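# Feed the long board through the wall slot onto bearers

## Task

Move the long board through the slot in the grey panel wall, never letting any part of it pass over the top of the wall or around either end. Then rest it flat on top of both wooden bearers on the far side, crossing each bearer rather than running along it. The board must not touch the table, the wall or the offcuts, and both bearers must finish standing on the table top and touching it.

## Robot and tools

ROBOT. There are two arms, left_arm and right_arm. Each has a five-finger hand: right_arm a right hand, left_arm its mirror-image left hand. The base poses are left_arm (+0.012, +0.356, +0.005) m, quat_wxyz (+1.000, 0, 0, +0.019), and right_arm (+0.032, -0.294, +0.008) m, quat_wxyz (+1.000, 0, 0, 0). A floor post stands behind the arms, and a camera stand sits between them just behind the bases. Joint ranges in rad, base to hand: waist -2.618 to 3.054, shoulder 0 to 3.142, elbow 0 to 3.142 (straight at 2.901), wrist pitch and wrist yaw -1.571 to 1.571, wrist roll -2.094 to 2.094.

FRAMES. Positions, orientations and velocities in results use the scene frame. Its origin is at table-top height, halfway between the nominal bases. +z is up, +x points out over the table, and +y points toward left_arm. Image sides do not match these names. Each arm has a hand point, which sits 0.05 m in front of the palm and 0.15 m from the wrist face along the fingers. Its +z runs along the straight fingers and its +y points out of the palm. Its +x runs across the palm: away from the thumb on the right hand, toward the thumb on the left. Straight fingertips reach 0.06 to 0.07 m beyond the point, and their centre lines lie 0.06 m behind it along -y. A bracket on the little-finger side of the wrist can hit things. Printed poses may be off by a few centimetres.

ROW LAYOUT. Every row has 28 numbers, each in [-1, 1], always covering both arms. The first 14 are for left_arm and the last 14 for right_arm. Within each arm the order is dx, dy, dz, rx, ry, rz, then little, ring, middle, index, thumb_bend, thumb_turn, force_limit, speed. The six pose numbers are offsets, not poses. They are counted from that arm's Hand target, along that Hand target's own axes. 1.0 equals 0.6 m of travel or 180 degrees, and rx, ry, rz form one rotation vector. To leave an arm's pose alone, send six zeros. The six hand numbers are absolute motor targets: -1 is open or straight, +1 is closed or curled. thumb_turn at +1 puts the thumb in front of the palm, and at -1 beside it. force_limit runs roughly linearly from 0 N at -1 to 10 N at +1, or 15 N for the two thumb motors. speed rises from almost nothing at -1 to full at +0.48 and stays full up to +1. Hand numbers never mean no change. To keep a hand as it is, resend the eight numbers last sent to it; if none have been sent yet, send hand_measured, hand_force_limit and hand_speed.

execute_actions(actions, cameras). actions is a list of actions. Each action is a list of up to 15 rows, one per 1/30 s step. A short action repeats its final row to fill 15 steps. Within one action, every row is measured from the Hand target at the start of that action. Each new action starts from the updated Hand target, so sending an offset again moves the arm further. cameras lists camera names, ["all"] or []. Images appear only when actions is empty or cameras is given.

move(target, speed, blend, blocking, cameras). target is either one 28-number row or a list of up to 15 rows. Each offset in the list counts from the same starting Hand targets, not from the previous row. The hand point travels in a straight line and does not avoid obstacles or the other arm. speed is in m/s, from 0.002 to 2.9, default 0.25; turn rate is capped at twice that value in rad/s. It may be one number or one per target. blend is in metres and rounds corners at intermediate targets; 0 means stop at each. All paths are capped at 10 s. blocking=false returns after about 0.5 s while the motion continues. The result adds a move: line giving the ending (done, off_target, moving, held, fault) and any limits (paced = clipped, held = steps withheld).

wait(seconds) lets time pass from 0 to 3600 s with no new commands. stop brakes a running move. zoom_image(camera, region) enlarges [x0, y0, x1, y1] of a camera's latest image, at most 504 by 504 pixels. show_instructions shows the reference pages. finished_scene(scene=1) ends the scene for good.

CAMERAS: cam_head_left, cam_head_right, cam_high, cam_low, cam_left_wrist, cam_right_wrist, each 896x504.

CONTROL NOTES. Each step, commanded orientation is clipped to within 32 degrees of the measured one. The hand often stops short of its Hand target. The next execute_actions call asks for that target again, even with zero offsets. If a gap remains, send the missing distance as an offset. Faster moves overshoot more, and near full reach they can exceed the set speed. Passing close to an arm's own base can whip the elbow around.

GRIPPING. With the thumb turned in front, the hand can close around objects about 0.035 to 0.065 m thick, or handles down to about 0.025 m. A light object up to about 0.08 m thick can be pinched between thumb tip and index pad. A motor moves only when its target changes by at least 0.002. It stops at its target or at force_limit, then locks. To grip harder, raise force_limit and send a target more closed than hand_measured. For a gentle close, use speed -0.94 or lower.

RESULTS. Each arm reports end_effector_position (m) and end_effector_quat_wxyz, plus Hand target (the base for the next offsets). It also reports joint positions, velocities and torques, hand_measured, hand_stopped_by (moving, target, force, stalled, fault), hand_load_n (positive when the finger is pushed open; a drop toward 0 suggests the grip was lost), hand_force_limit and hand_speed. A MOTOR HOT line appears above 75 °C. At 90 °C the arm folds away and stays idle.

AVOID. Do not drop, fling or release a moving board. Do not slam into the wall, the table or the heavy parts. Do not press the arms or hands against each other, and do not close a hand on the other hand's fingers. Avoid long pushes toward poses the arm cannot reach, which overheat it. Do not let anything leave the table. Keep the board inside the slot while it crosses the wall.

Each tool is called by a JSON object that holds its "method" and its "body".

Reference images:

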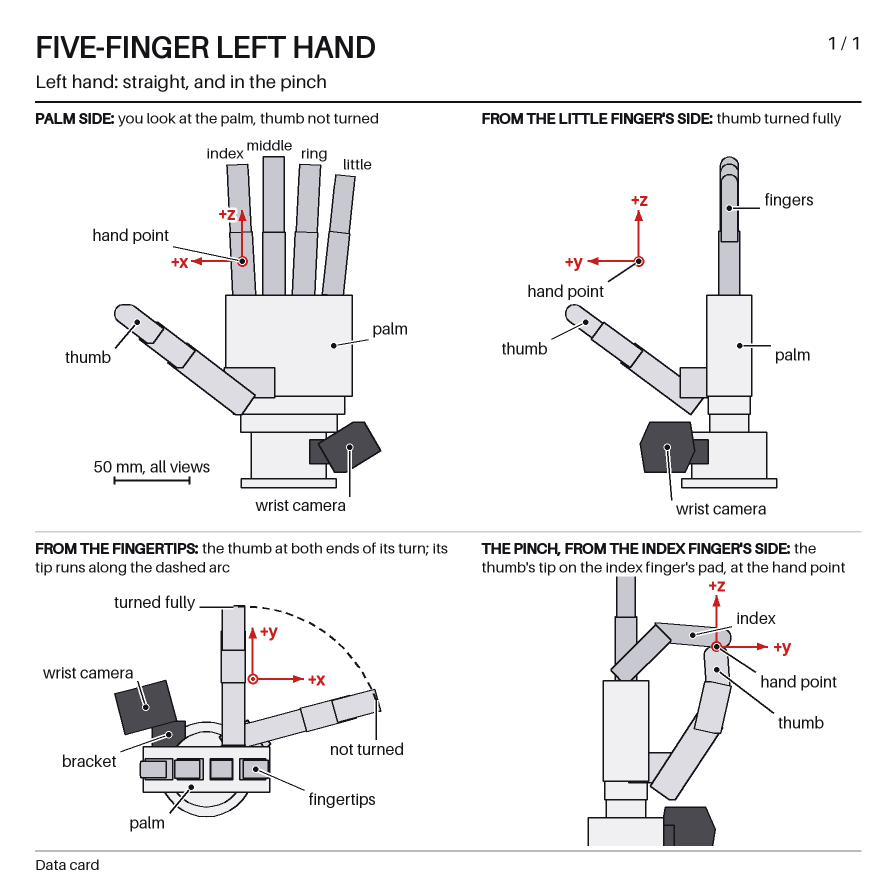

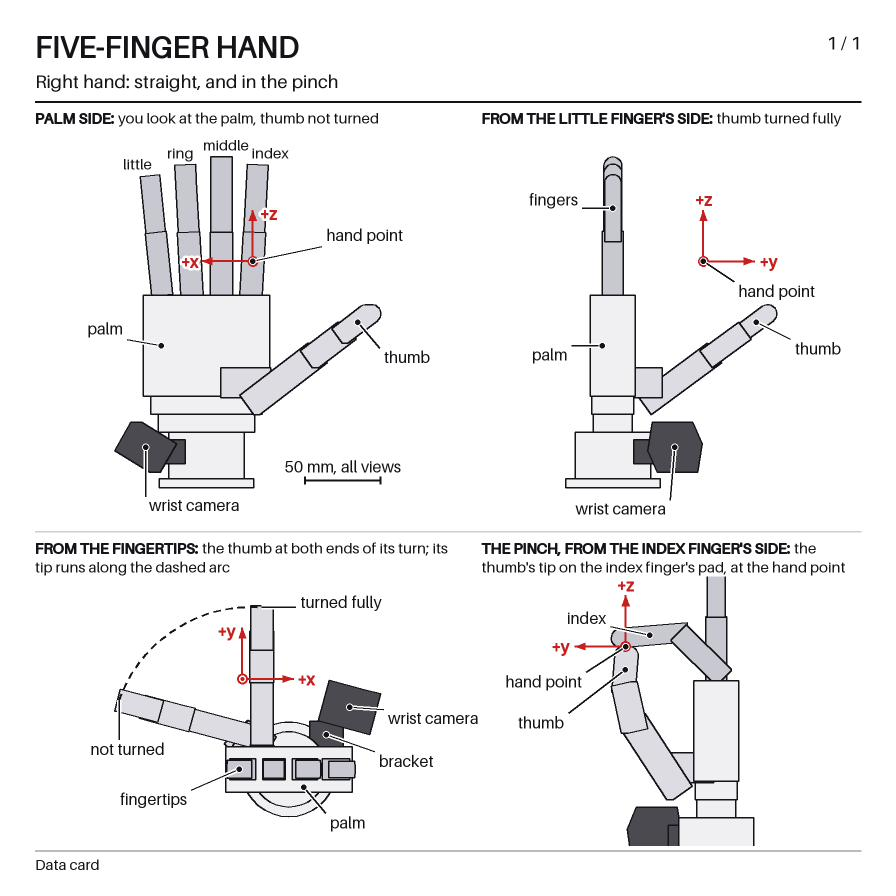

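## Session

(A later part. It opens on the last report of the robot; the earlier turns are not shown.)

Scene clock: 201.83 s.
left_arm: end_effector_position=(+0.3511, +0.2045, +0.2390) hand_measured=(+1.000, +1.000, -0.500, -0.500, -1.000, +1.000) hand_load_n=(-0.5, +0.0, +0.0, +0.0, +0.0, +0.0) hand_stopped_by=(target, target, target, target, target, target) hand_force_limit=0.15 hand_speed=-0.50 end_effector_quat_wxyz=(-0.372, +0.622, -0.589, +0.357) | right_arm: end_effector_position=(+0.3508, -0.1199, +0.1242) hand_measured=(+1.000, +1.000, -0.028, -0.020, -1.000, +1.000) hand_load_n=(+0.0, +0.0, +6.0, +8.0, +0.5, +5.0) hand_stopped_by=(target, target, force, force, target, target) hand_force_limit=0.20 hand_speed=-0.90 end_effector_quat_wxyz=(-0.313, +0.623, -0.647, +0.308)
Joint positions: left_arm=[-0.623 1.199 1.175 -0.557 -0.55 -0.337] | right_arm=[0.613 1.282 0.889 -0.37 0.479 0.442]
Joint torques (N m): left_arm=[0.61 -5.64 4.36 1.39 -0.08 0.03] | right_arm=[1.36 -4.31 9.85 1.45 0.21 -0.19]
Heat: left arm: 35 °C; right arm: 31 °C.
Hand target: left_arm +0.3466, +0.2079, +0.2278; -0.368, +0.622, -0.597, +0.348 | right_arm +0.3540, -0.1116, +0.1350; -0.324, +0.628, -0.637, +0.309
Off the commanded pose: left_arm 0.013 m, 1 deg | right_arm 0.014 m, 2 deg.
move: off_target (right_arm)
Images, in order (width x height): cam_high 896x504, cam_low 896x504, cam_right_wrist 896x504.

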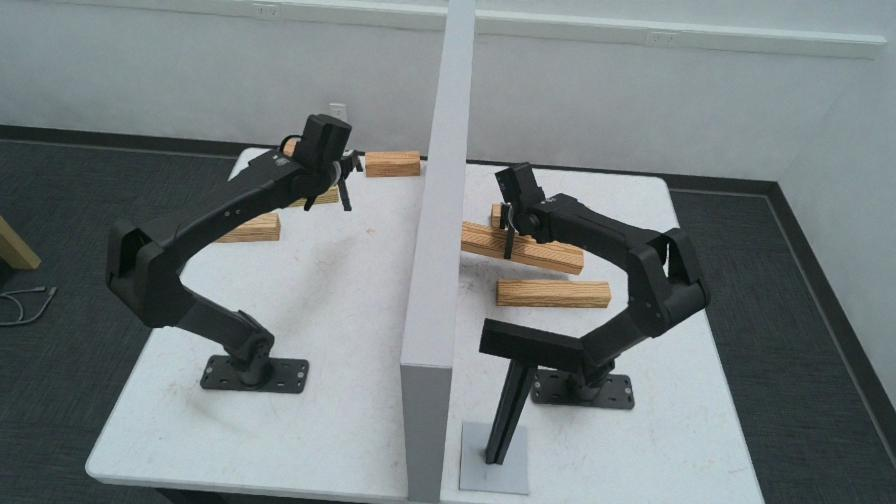

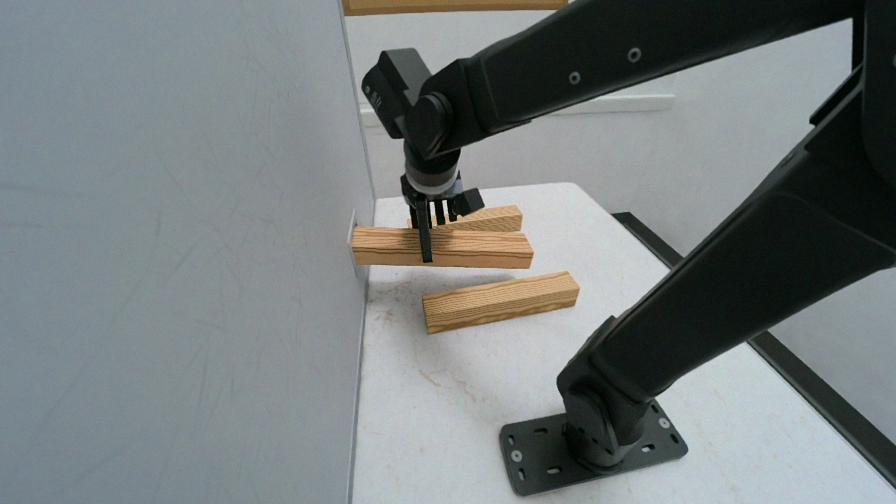

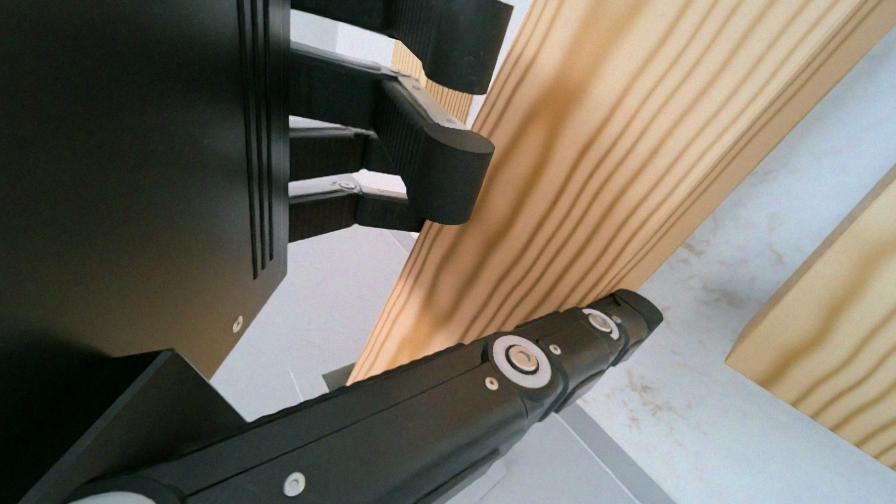

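{"method": "move", "body": {"target": [0, 0, 0, 0, 0, 0, 1, 1, -0.5, -0.5, -1, 1, 0.15, -0.5, 0.1332, -0.0107, -0.0078, 0, 0, 0, 1, 1, 0.25, 0.25, -1, 1, 0.2, -0.9], "speed": 0.05, "cameras": ["cam_low", "cam_high", "cam_right_wrist", "cam_head_right"]}}

{"method": "zoom_image", "body": {"camera": "cam_low", "region": [320, 80, 600, 300]}}

{"method": "zoom_image", "body": {"camera": "cam_high", "region": [440, 120, 660, 320]}}

Scene clock: 204.73 s.
left_arm: end_effector_position=(+0.3511, +0.2045, +0.2390) hand_measured=(+1.000, +1.000, -0.500, -0.500, -1.000, +1.000) hand_load_n=(+0.0, +0.0, +0.0, +0.0, +0.0, +0.0) hand_stopped_by=(target, target, target, target, target, target) hand_force_limit=0.15 hand_speed=-0.50 end_effector_quat_wxyz=(-0.372, +0.622, -0.589, +0.357) | right_arm: end_effector_position=(+0.3489, -0.1910, +0.1290) hand_measured=(+1.000, +1.000, -0.028, -0.020, -1.000, +1.000) hand_load_n=(+0.0, +0.0, +6.0, +4.5, +0.5, -0.5) hand_stopped_by=(target, target, force, force, target, target) hand_force_limit=0.20 hand_speed=-0.90 end_effector_quat_wxyz=(-0.304, +0.638, -0.642, +0.297)
Joint positions: left_arm=[-0.623 1.199 1.175 -0.557 -0.55 -0.337] | right_arm=[0.326 1.144 0.826 -0.4 0.242 0.22]
Joint torques (N m): left_arm=[0.58 -5.7 4.34 1.37 -0.09 0.05] | right_arm=[-0.69 -5.9 6.69 1.84 0.11 -0.08]
Heat: left arm: 35 °C; right arm: 31 °C.
Hand target: left_arm +0.3466, +0.2079, +0.2278; -0.368, +0.622, -0.597, +0.348 | right_arm +0.3540, -0.1918, +0.1410; -0.324, +0.628, -0.637, +0.309
Off the commanded pose: left_arm 0.013 m, 1 deg | right_arm 0.013 m, 3 deg.
move: off_target (right_arm)
Images, in order (width x height): cam_head_right 896x504, cam_high 896x504, cam_low 896x504, cam_right_wrist 896x504.

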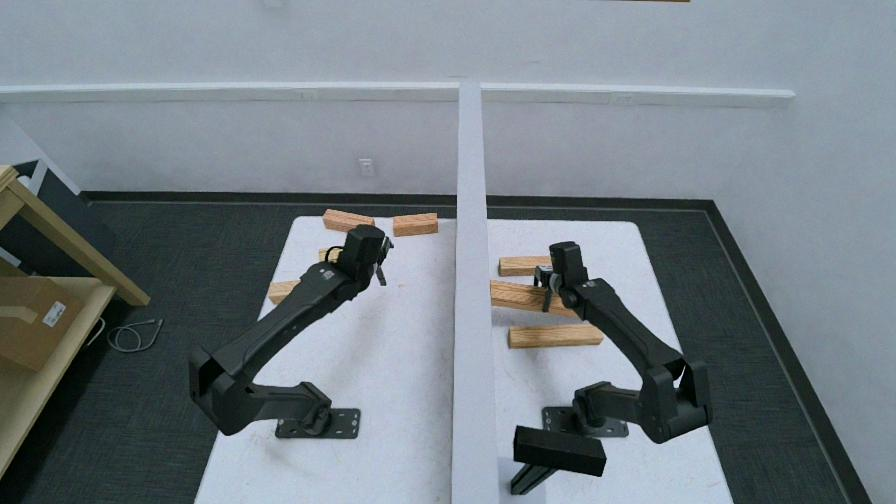

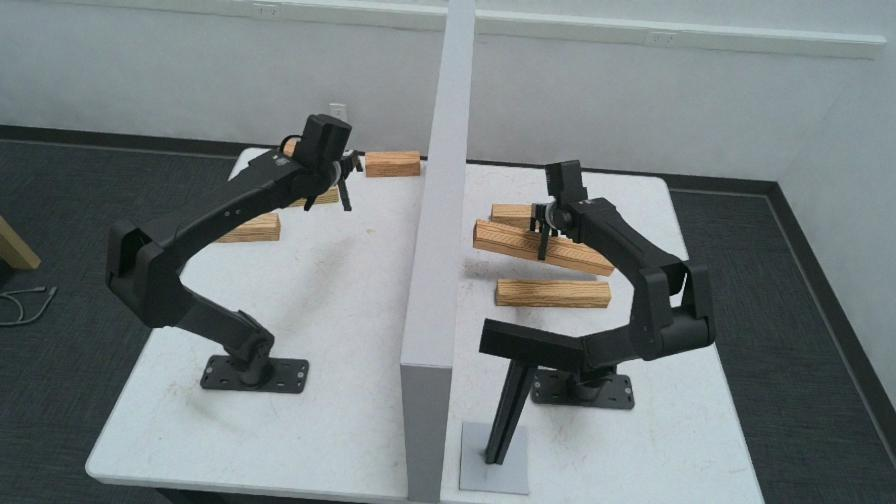

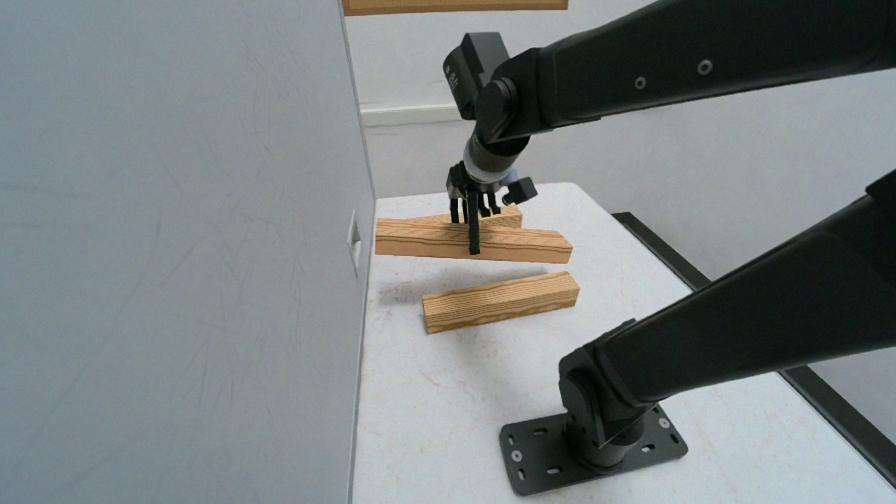

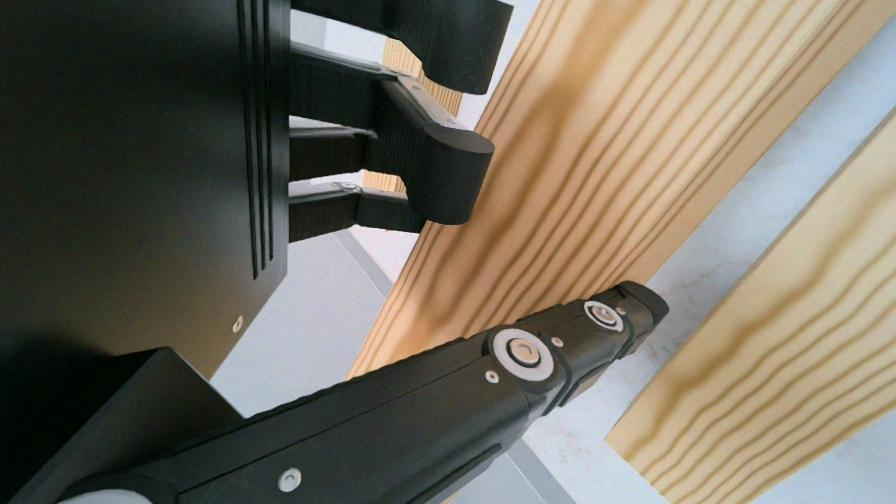

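Scaled by 1.800 from the camera's image (finer frame: 1280x720).

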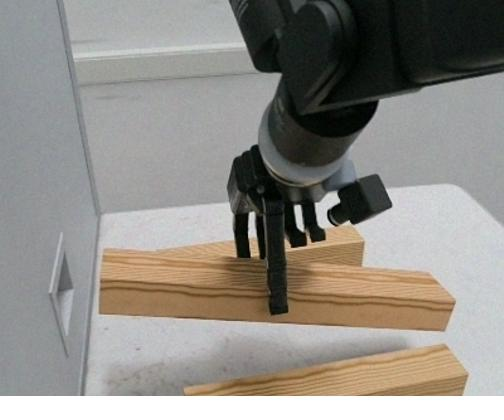

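Scaled by 2.291 from the camera's image (finer frame: 1280x720).

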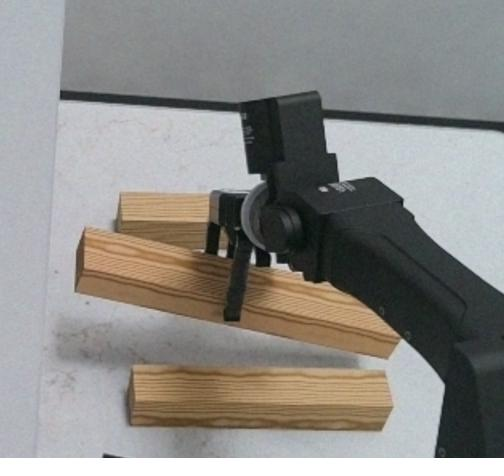

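{"method": "move", "body": {"target": [[0, 0, 0, 0, 0, 0, 1, 1, -0.5, -0.5, -1, 1, 0.15, -0.5, 0.0515, -0.0197, 0.0103, 0, 0, 0, 1, 1, 0.32, 0.32, -1, 1, 0.25, -0.9], [0, 0, 0, 0, 0, 0, 1, 1, -0.5, -0.5, -1, 1, 0.15, -0.5, 0.0392, -0.0205, 0.0118, -0.0062, -0.2002, -0.1501, 1, 1, 0.32, 0.32, -1, 1, 0.25, -0.9]], "speed": [0.06, 0.1], "cameras": ["cam_low", "cam_high", "cam_right_wrist", "cam_head_right"]}}

{"method": "zoom_image", "body": {"camera": "cam_high", "region": [440, 120, 660, 320]}}

Scene clock: 212.77 s.
left_arm: end_effector_position=(+0.3511, +0.2045, +0.2390) hand_measured=(+1.000, +1.000, -0.500, -0.500, -1.000, +1.000) hand_load_n=(+0.0, +0.0, +0.0, +0.0, +0.0, +0.0) hand_stopped_by=(target, target, target, target, target, target) hand_force_limit=0.15 hand_speed=-0.50 end_effector_quat_wxyz=(-0.372, +0.622, -0.589, +0.357) | right_arm: end_effector_position=(+0.3558, -0.2171, +0.1327) hand_measured=(+1.000, +1.000, -0.022, -0.012, -1.000, +1.000) hand_load_n=(+0.0, +0.0, +7.5, +6.5, +1.0, +0.0) hand_stopped_by=(target, target, force, force, target, target) hand_force_limit=0.25 hand_speed=-0.90 end_effector_quat_wxyz=(-0.400, +0.829, -0.362, +0.149)
Joint positions: left_arm=[-0.623 1.199 1.175 -0.557 -0.55 -0.337] | right_arm=[-0.106 1.405 1.059 -0.582 -0.654 -0.628]
Joint torques (N m): left_arm=[0.61 -5.65 4.34 1.37 -0.09 0.04] | right_arm=[-0.73 -5.01 9.85 1.44 -0.65 -0.08]
Heat: left arm: 35 °C; right arm: 32 °C.
Hand target: left_arm +0.3466, +0.2079, +0.2278; -0.368, +0.622, -0.597, +0.348 | right_arm +0.3670, -0.2154, +0.1460; -0.418, +0.824, -0.347, +0.161
Off the commanded pose: left_arm 0.013 m, 1 deg | right_arm 0.018 m, 3 deg.
move: off_target (right_arm)
Images, in order (width x height): cam_head_right 896x504, cam_high 896x504, cam_low 896x504, cam_right_wrist 896x504.

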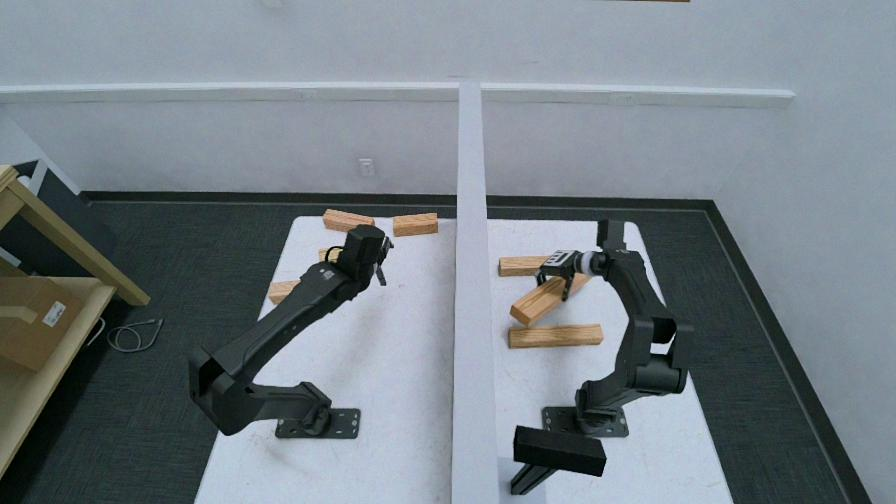

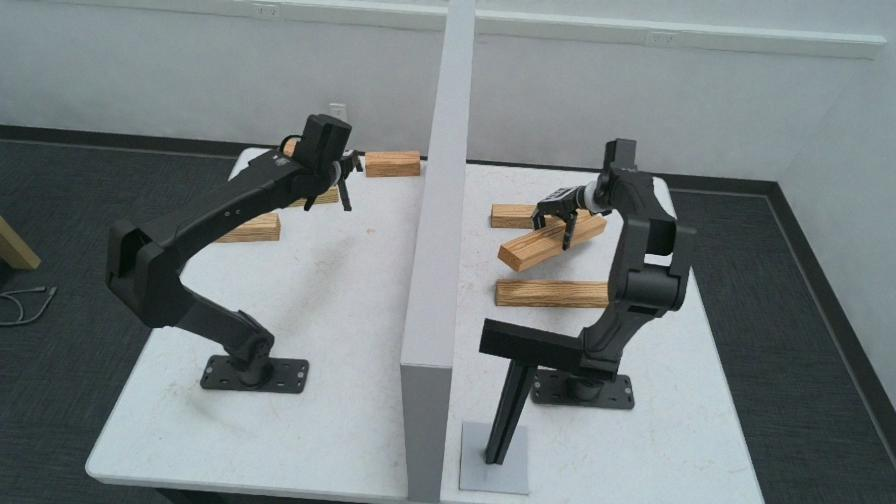

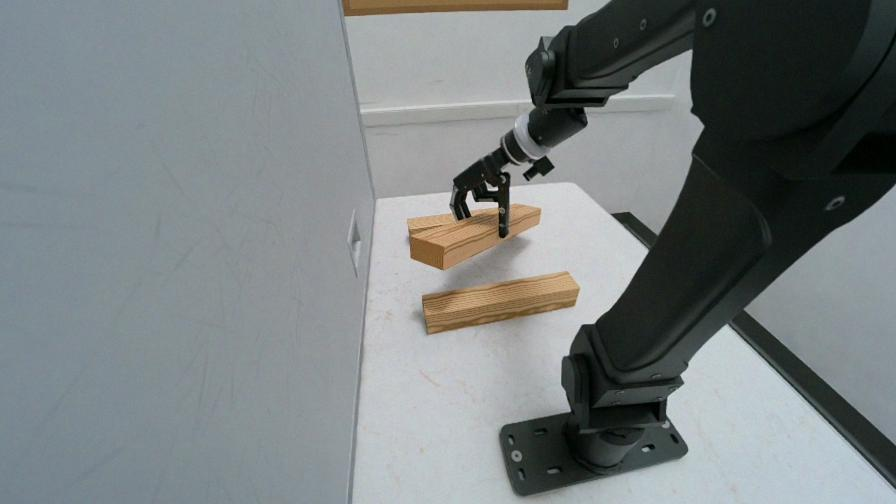

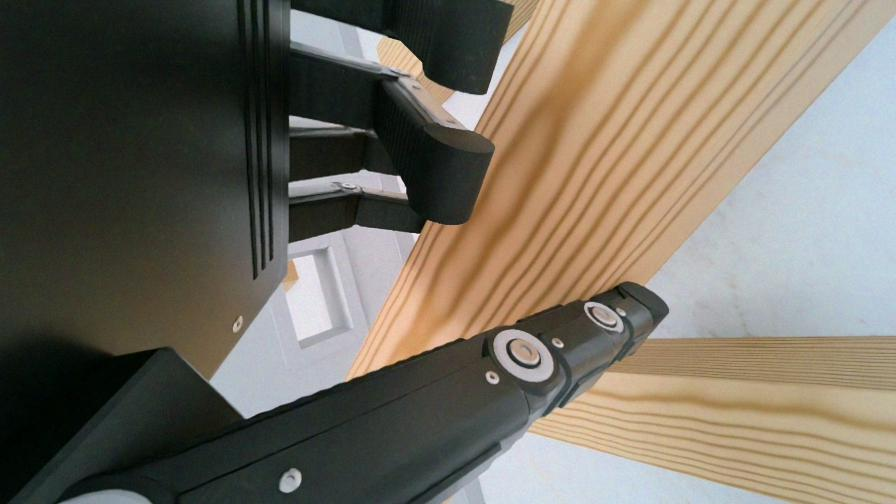

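Scaled by 2.291 from the camera's image (finer frame: 1280x720).

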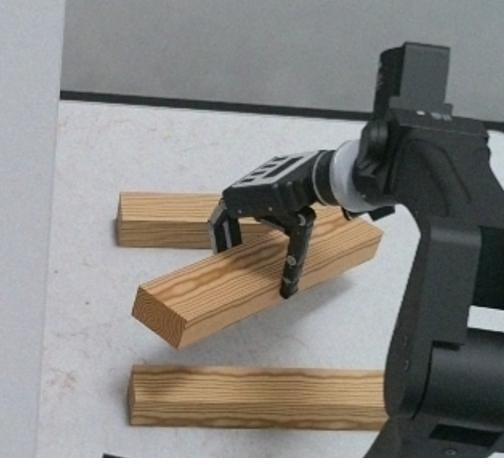

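{"method": "move", "body": {"target": [0, 0, 0, 0, 0, 0, 1, 1, -0.5, -0.5, -1, 1, 0.15, -0.5, 0.0035, 0.0006, -0.001, -0.0062, -0.2002, -0.1497, 1, 1, 0.32, 0.32, -1, 1, 0.25, -0.9], "speed": 0.1, "cameras": ["cam_low", "cam_high", "cam_right_wrist", "cam_head_right", "cam_head_left"]}}

{"method": "zoom_image", "body": {"camera": "cam_high", "region": [440, 120, 660, 320]}}

{"method": "zoom_image", "body": {"camera": "cam_low", "region": [380, 150, 620, 350]}}

{"method": "zoom_image", "body": {"camera": "cam_head_right", "region": [480, 230, 640, 370]}}

Scene clock: 217.93 s.
left_arm: end_effector_position=(+0.3511, +0.2045, +0.2390) hand_measured=(+1.000, +1.000, -0.500, -0.500, -1.000, +1.000) hand_load_n=(+0.0, +0.0, +0.0, +0.0, +0.0, +0.0) hand_stopped_by=(target, target, target, target, target, target) hand_force_limit=0.15 hand_speed=-0.50 end_effector_quat_wxyz=(-0.372, +0.622, -0.589, +0.357) | right_arm: end_effector_position=(+0.3668, -0.2263, +0.1402) hand_measured=(+1.000, +1.000, -0.022, -0.012, -1.000, +1.000) hand_load_n=(+0.0, +0.0, +7.5, +6.0, +1.0, -1.0) hand_stopped_by=(target, target, force, force, target, target) hand_force_limit=0.25 hand_speed=-0.90 end_effector_quat_wxyz=(-0.430, +0.903, -0.007, -0.005)
Joint positions: left_arm=[-0.623 1.199 1.175 -0.557 -0.55 -0.337] | right_arm=[-0.125 2 1.82 -1.546 -0.878 -1.754]
Joint torques (N m): left_arm=[0.59 -5.63 4.33 1.38 -0.07 0.04] | right_arm=[0.8 -8.84 7.92 -0.08 -0.87 -0.06]
Heat: left arm: 35 °C; right arm: 31 °C.
Hand target: left_arm +0.3466, +0.2079, +0.2278; -0.368, +0.622, -0.597, +0.348 | right_arm +0.3679, -0.2173, +0.1460; -0.448, +0.894, -0.006, -0.011
Off the commanded pose: left_arm 0.013 m, 1 deg | right_arm 0.011 m, 2 deg.
joint sent to its limit (right arm) — joint 4 (wrist pitch), lower limit. The joint targets still meet the commanded pose.
move: off_target (right_arm)
Images, in order (width x height): cam_head_left 896x504, cam_head_right 896x504, cam_high 896x504, cam_low 896x504, cam_right_wrist 896x504.

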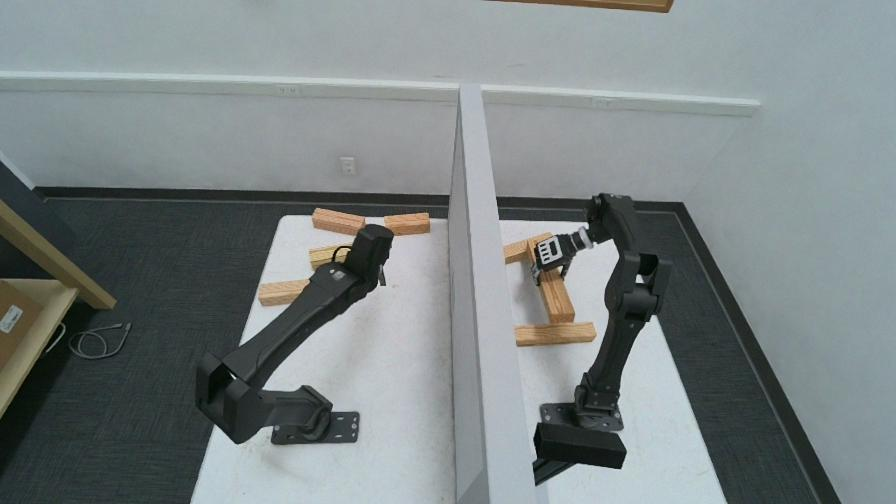

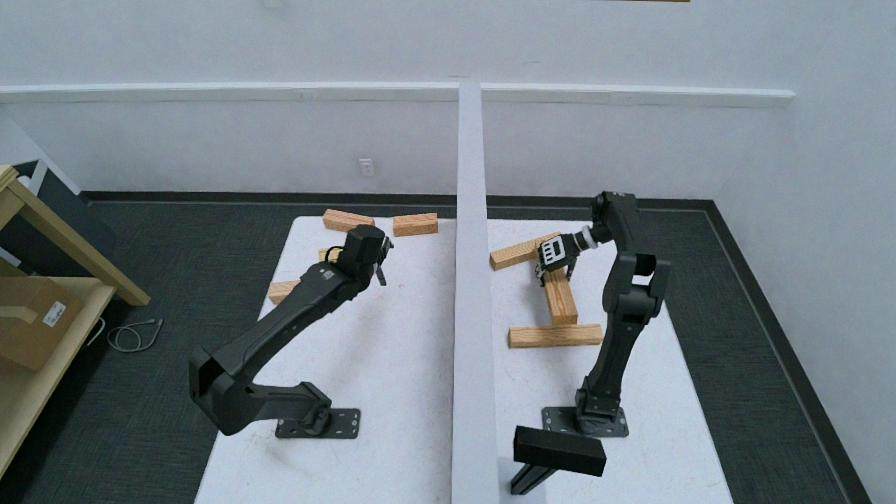

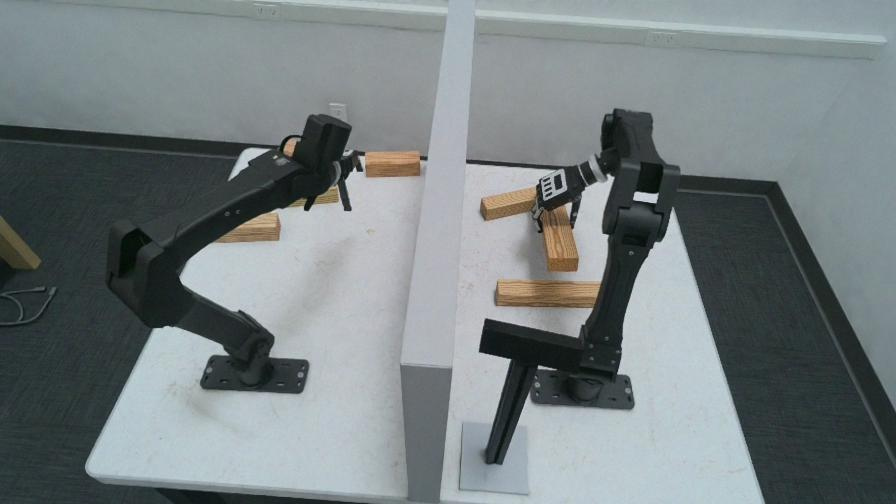

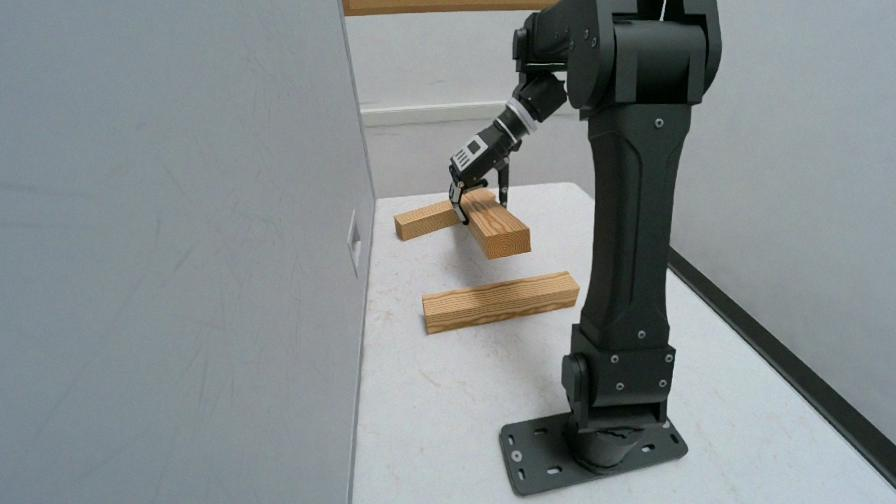

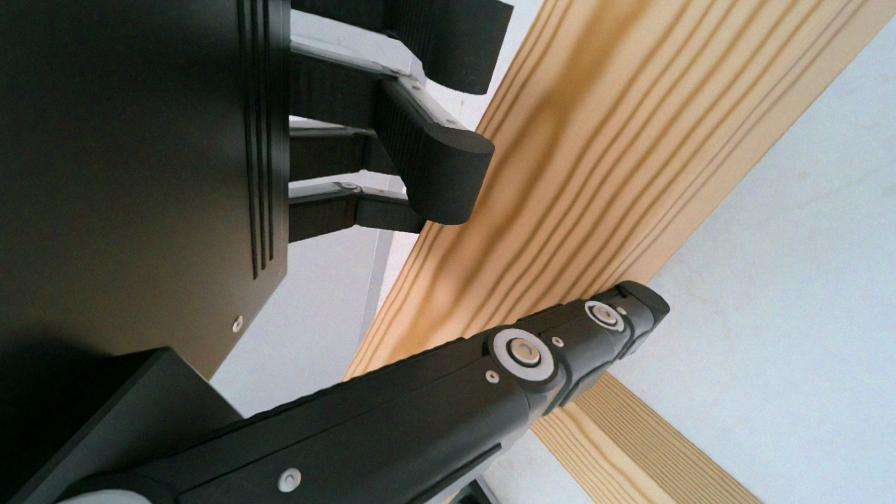

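Scaled by 2.291 from the camera's image (finer frame: 1280x720).

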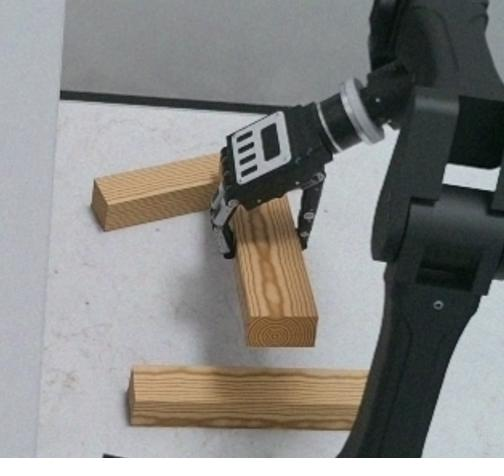

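Scaled by 2.100 from the camera's image (finer frame: 1280x720).

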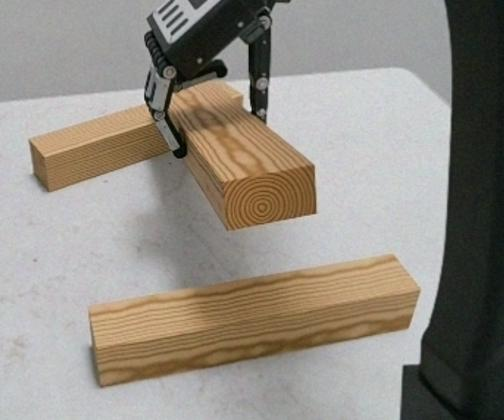

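Scaled by 3.150 from the camera's image (finer frame: 1280x720).

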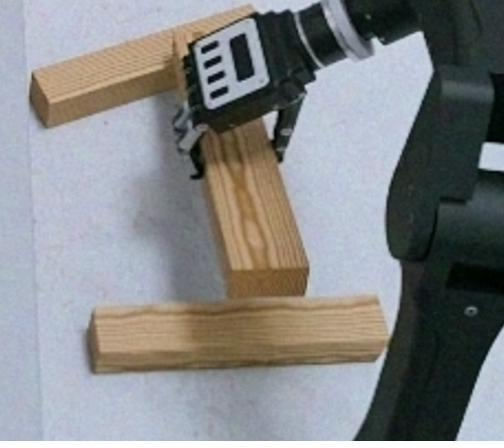

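{"method": "zoom_image", "body": {"camera": "cam_right_wrist", "region": [392, 0, 896, 400]}}

{"method": "zoom_image", "body": {"camera": "cam_head_left", "region": [480, 220, 640, 370]}}

Scaled by 1.000.

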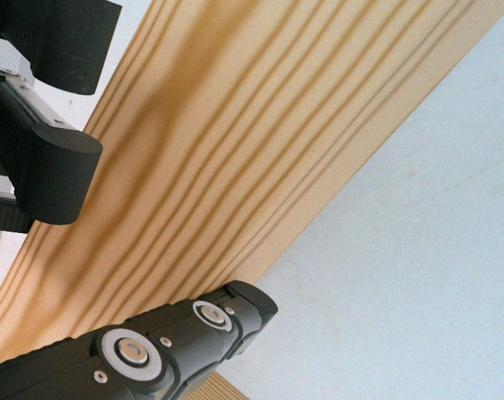

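Scaled by 3.150 from the camera's image (finer frame: 1280x720).

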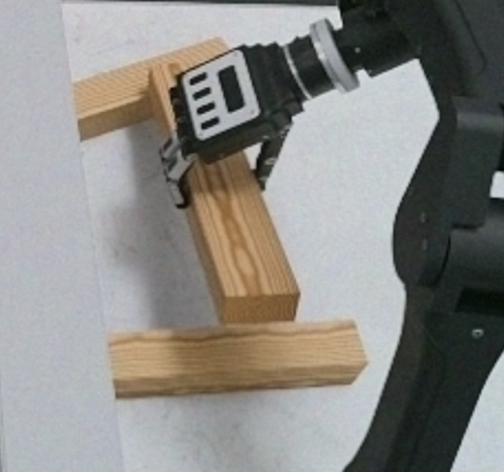

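{"method": "zoom_image", "body": {"camera": "cam_low", "region": [440, 170, 540, 270]}}

{"method": "zoom_image", "body": {"camera": "cam_high", "region": [520, 160, 600, 280]}}

Scaled by 5.040 from the camera's image (finer frame: 1280x720).

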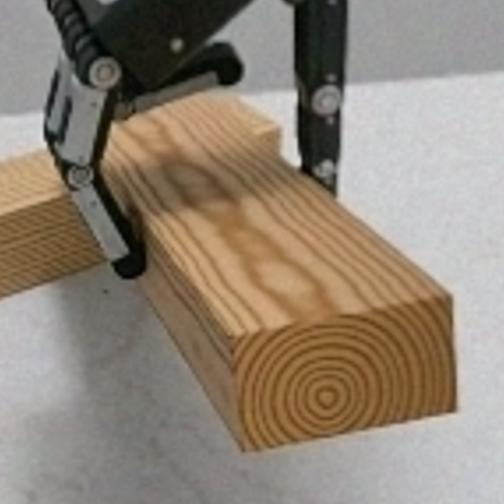

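Scaled by 4.200 from the camera's image (finer frame: 1280x720).

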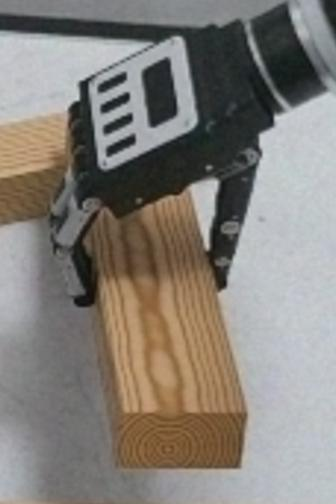

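{"method": "move", "body": {"target": [[0, 0, 0, 0, 0, 0, 1, 1, -0.5, -0.5, -1, 1, 0.15, -0.5, -0.0008, -0.0267, -0.02, 0, 0, 0, 1, 1, 0.32, 0.32, -1, 1, 0.25, -0.9], [0, 0, 0, 0, 0, 0, 1, 1, -0.5, -0.5, -1, 1, 0.15, -0.5, -0.0019, -0.0601, -0.0449, 0.0014, 0.0445, 0.0333, 1, 1, 0.32, 0.32, -1, 1, 0.25, -0.9]], "speed": 0.05, "cameras": ["cam_low", "cam_high", "cam_right_wrist", "cam_head_right"]}}

{"method": "zoom_image", "body": {"camera": "cam_low", "region": [380, 150, 620, 350]}}

{"method": "zoom_image", "body": {"camera": "cam_high", "region": [440, 120, 660, 320]}}

{"method": "zoom_image", "body": {"camera": "cam_head_right", "region": [480, 210, 640, 370]}}

Scene clock: 223.27 s.
left_arm: end_effector_position=(+0.3511, +0.2045, +0.2390) hand_measured=(+1.000, +1.000, -0.500, -0.500, -1.000, +1.000) hand_load_n=(+0.0, +0.0, +0.0, +0.0, +0.0, +0.0) hand_stopped_by=(target, target, target, target, target, target) hand_force_limit=0.15 hand_speed=-0.50 end_effector_quat_wxyz=(-0.372, +0.622, -0.589, +0.357) | right_arm: end_effector_position=(+0.3635, -0.2212, +0.1688) hand_measured=(+1.000, +1.000, -0.022, -0.012, -1.000, +1.000) hand_load_n=(+0.5, +0.0, +7.5, +6.0, +1.0, -1.0) hand_stopped_by=(target, target, force, force, target, target) hand_force_limit=0.25 hand_speed=-0.90 end_effector_quat_wxyz=(-0.431, +0.898, -0.090, -0.003)
Joint positions: left_arm=[-0.623 1.199 1.175 -0.557 -0.55 -0.337] | right_arm=[-0.129 1.938 1.838 -1.517 -0.89 -1.521]
Joint torques (N m): left_arm=[0.59 -5.67 4.31 1.38 -0.08 0.04] | right_arm=[-0.69 -13.27 7.45 0.39 -0.89 0.11]
Heat: left arm: 35 °C; right arm: 30 °C.
Hand target: left_arm +0.3466, +0.2079, +0.2278; -0.368, +0.622, -0.597, +0.348 | right_arm +0.3680, -0.2173, +0.1910; -0.447, +0.890, -0.084, +0.028
Off the commanded pose: left_arm 0.013 m, 1 deg | right_arm 0.023 m, 4 deg.
move: off_target (right_arm)
Images, in order (width x height): cam_head_right 896x504, cam_high 896x504, cam_low 896x504, cam_right_wrist 896x504.

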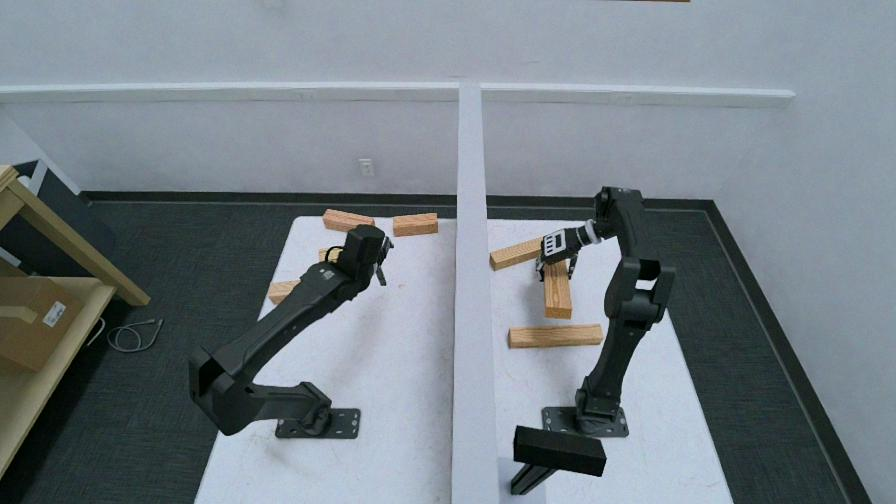

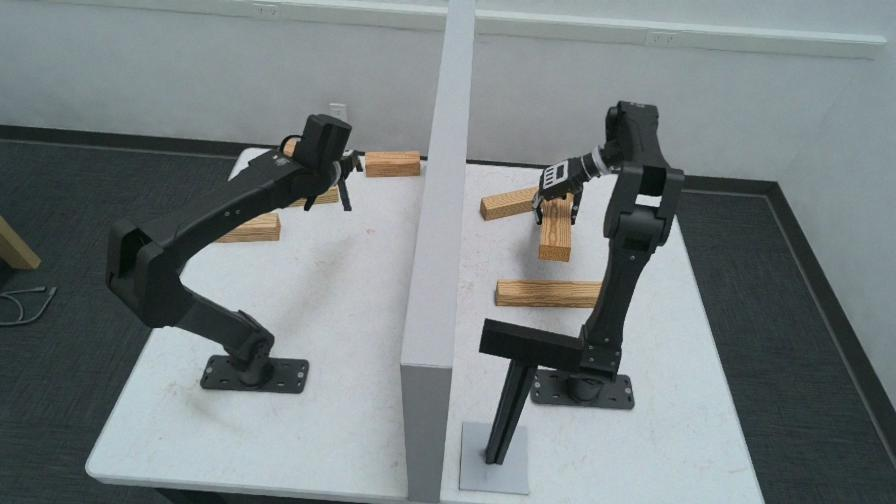

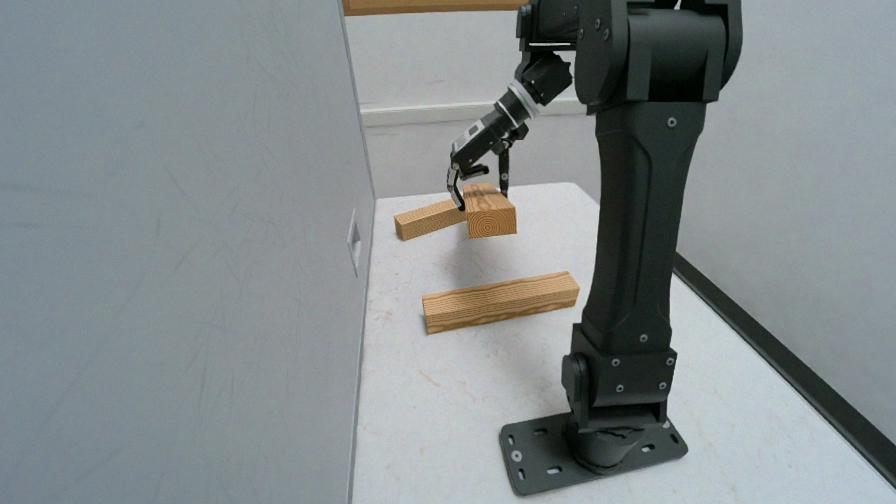

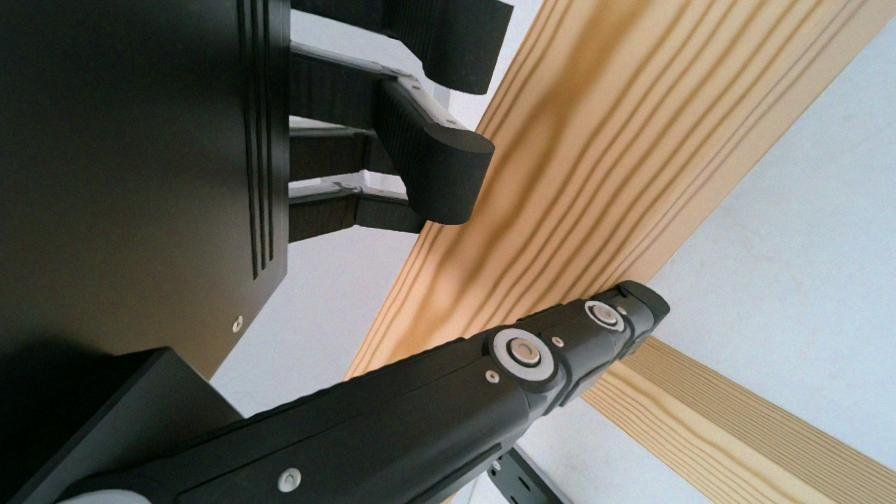

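Scaled by 2.100 from the camera's image (finer frame: 1280x720).

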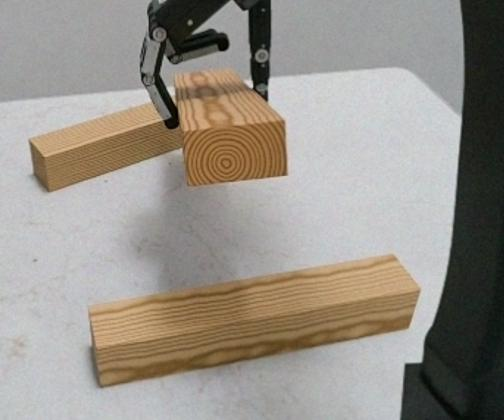

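Scaled by 2.291 from the camera's image (finer frame: 1280x720).

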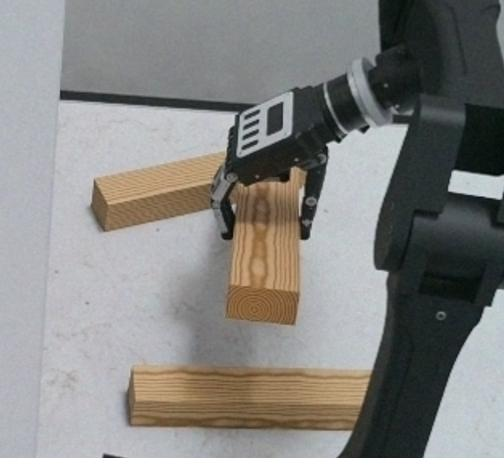

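Scaled by 3.150 from the camera's image (finer frame: 1280x720).

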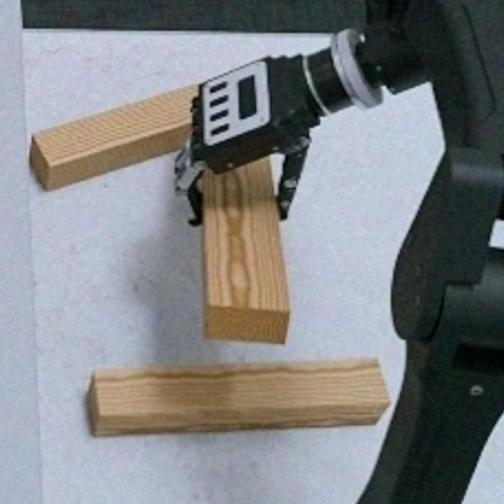

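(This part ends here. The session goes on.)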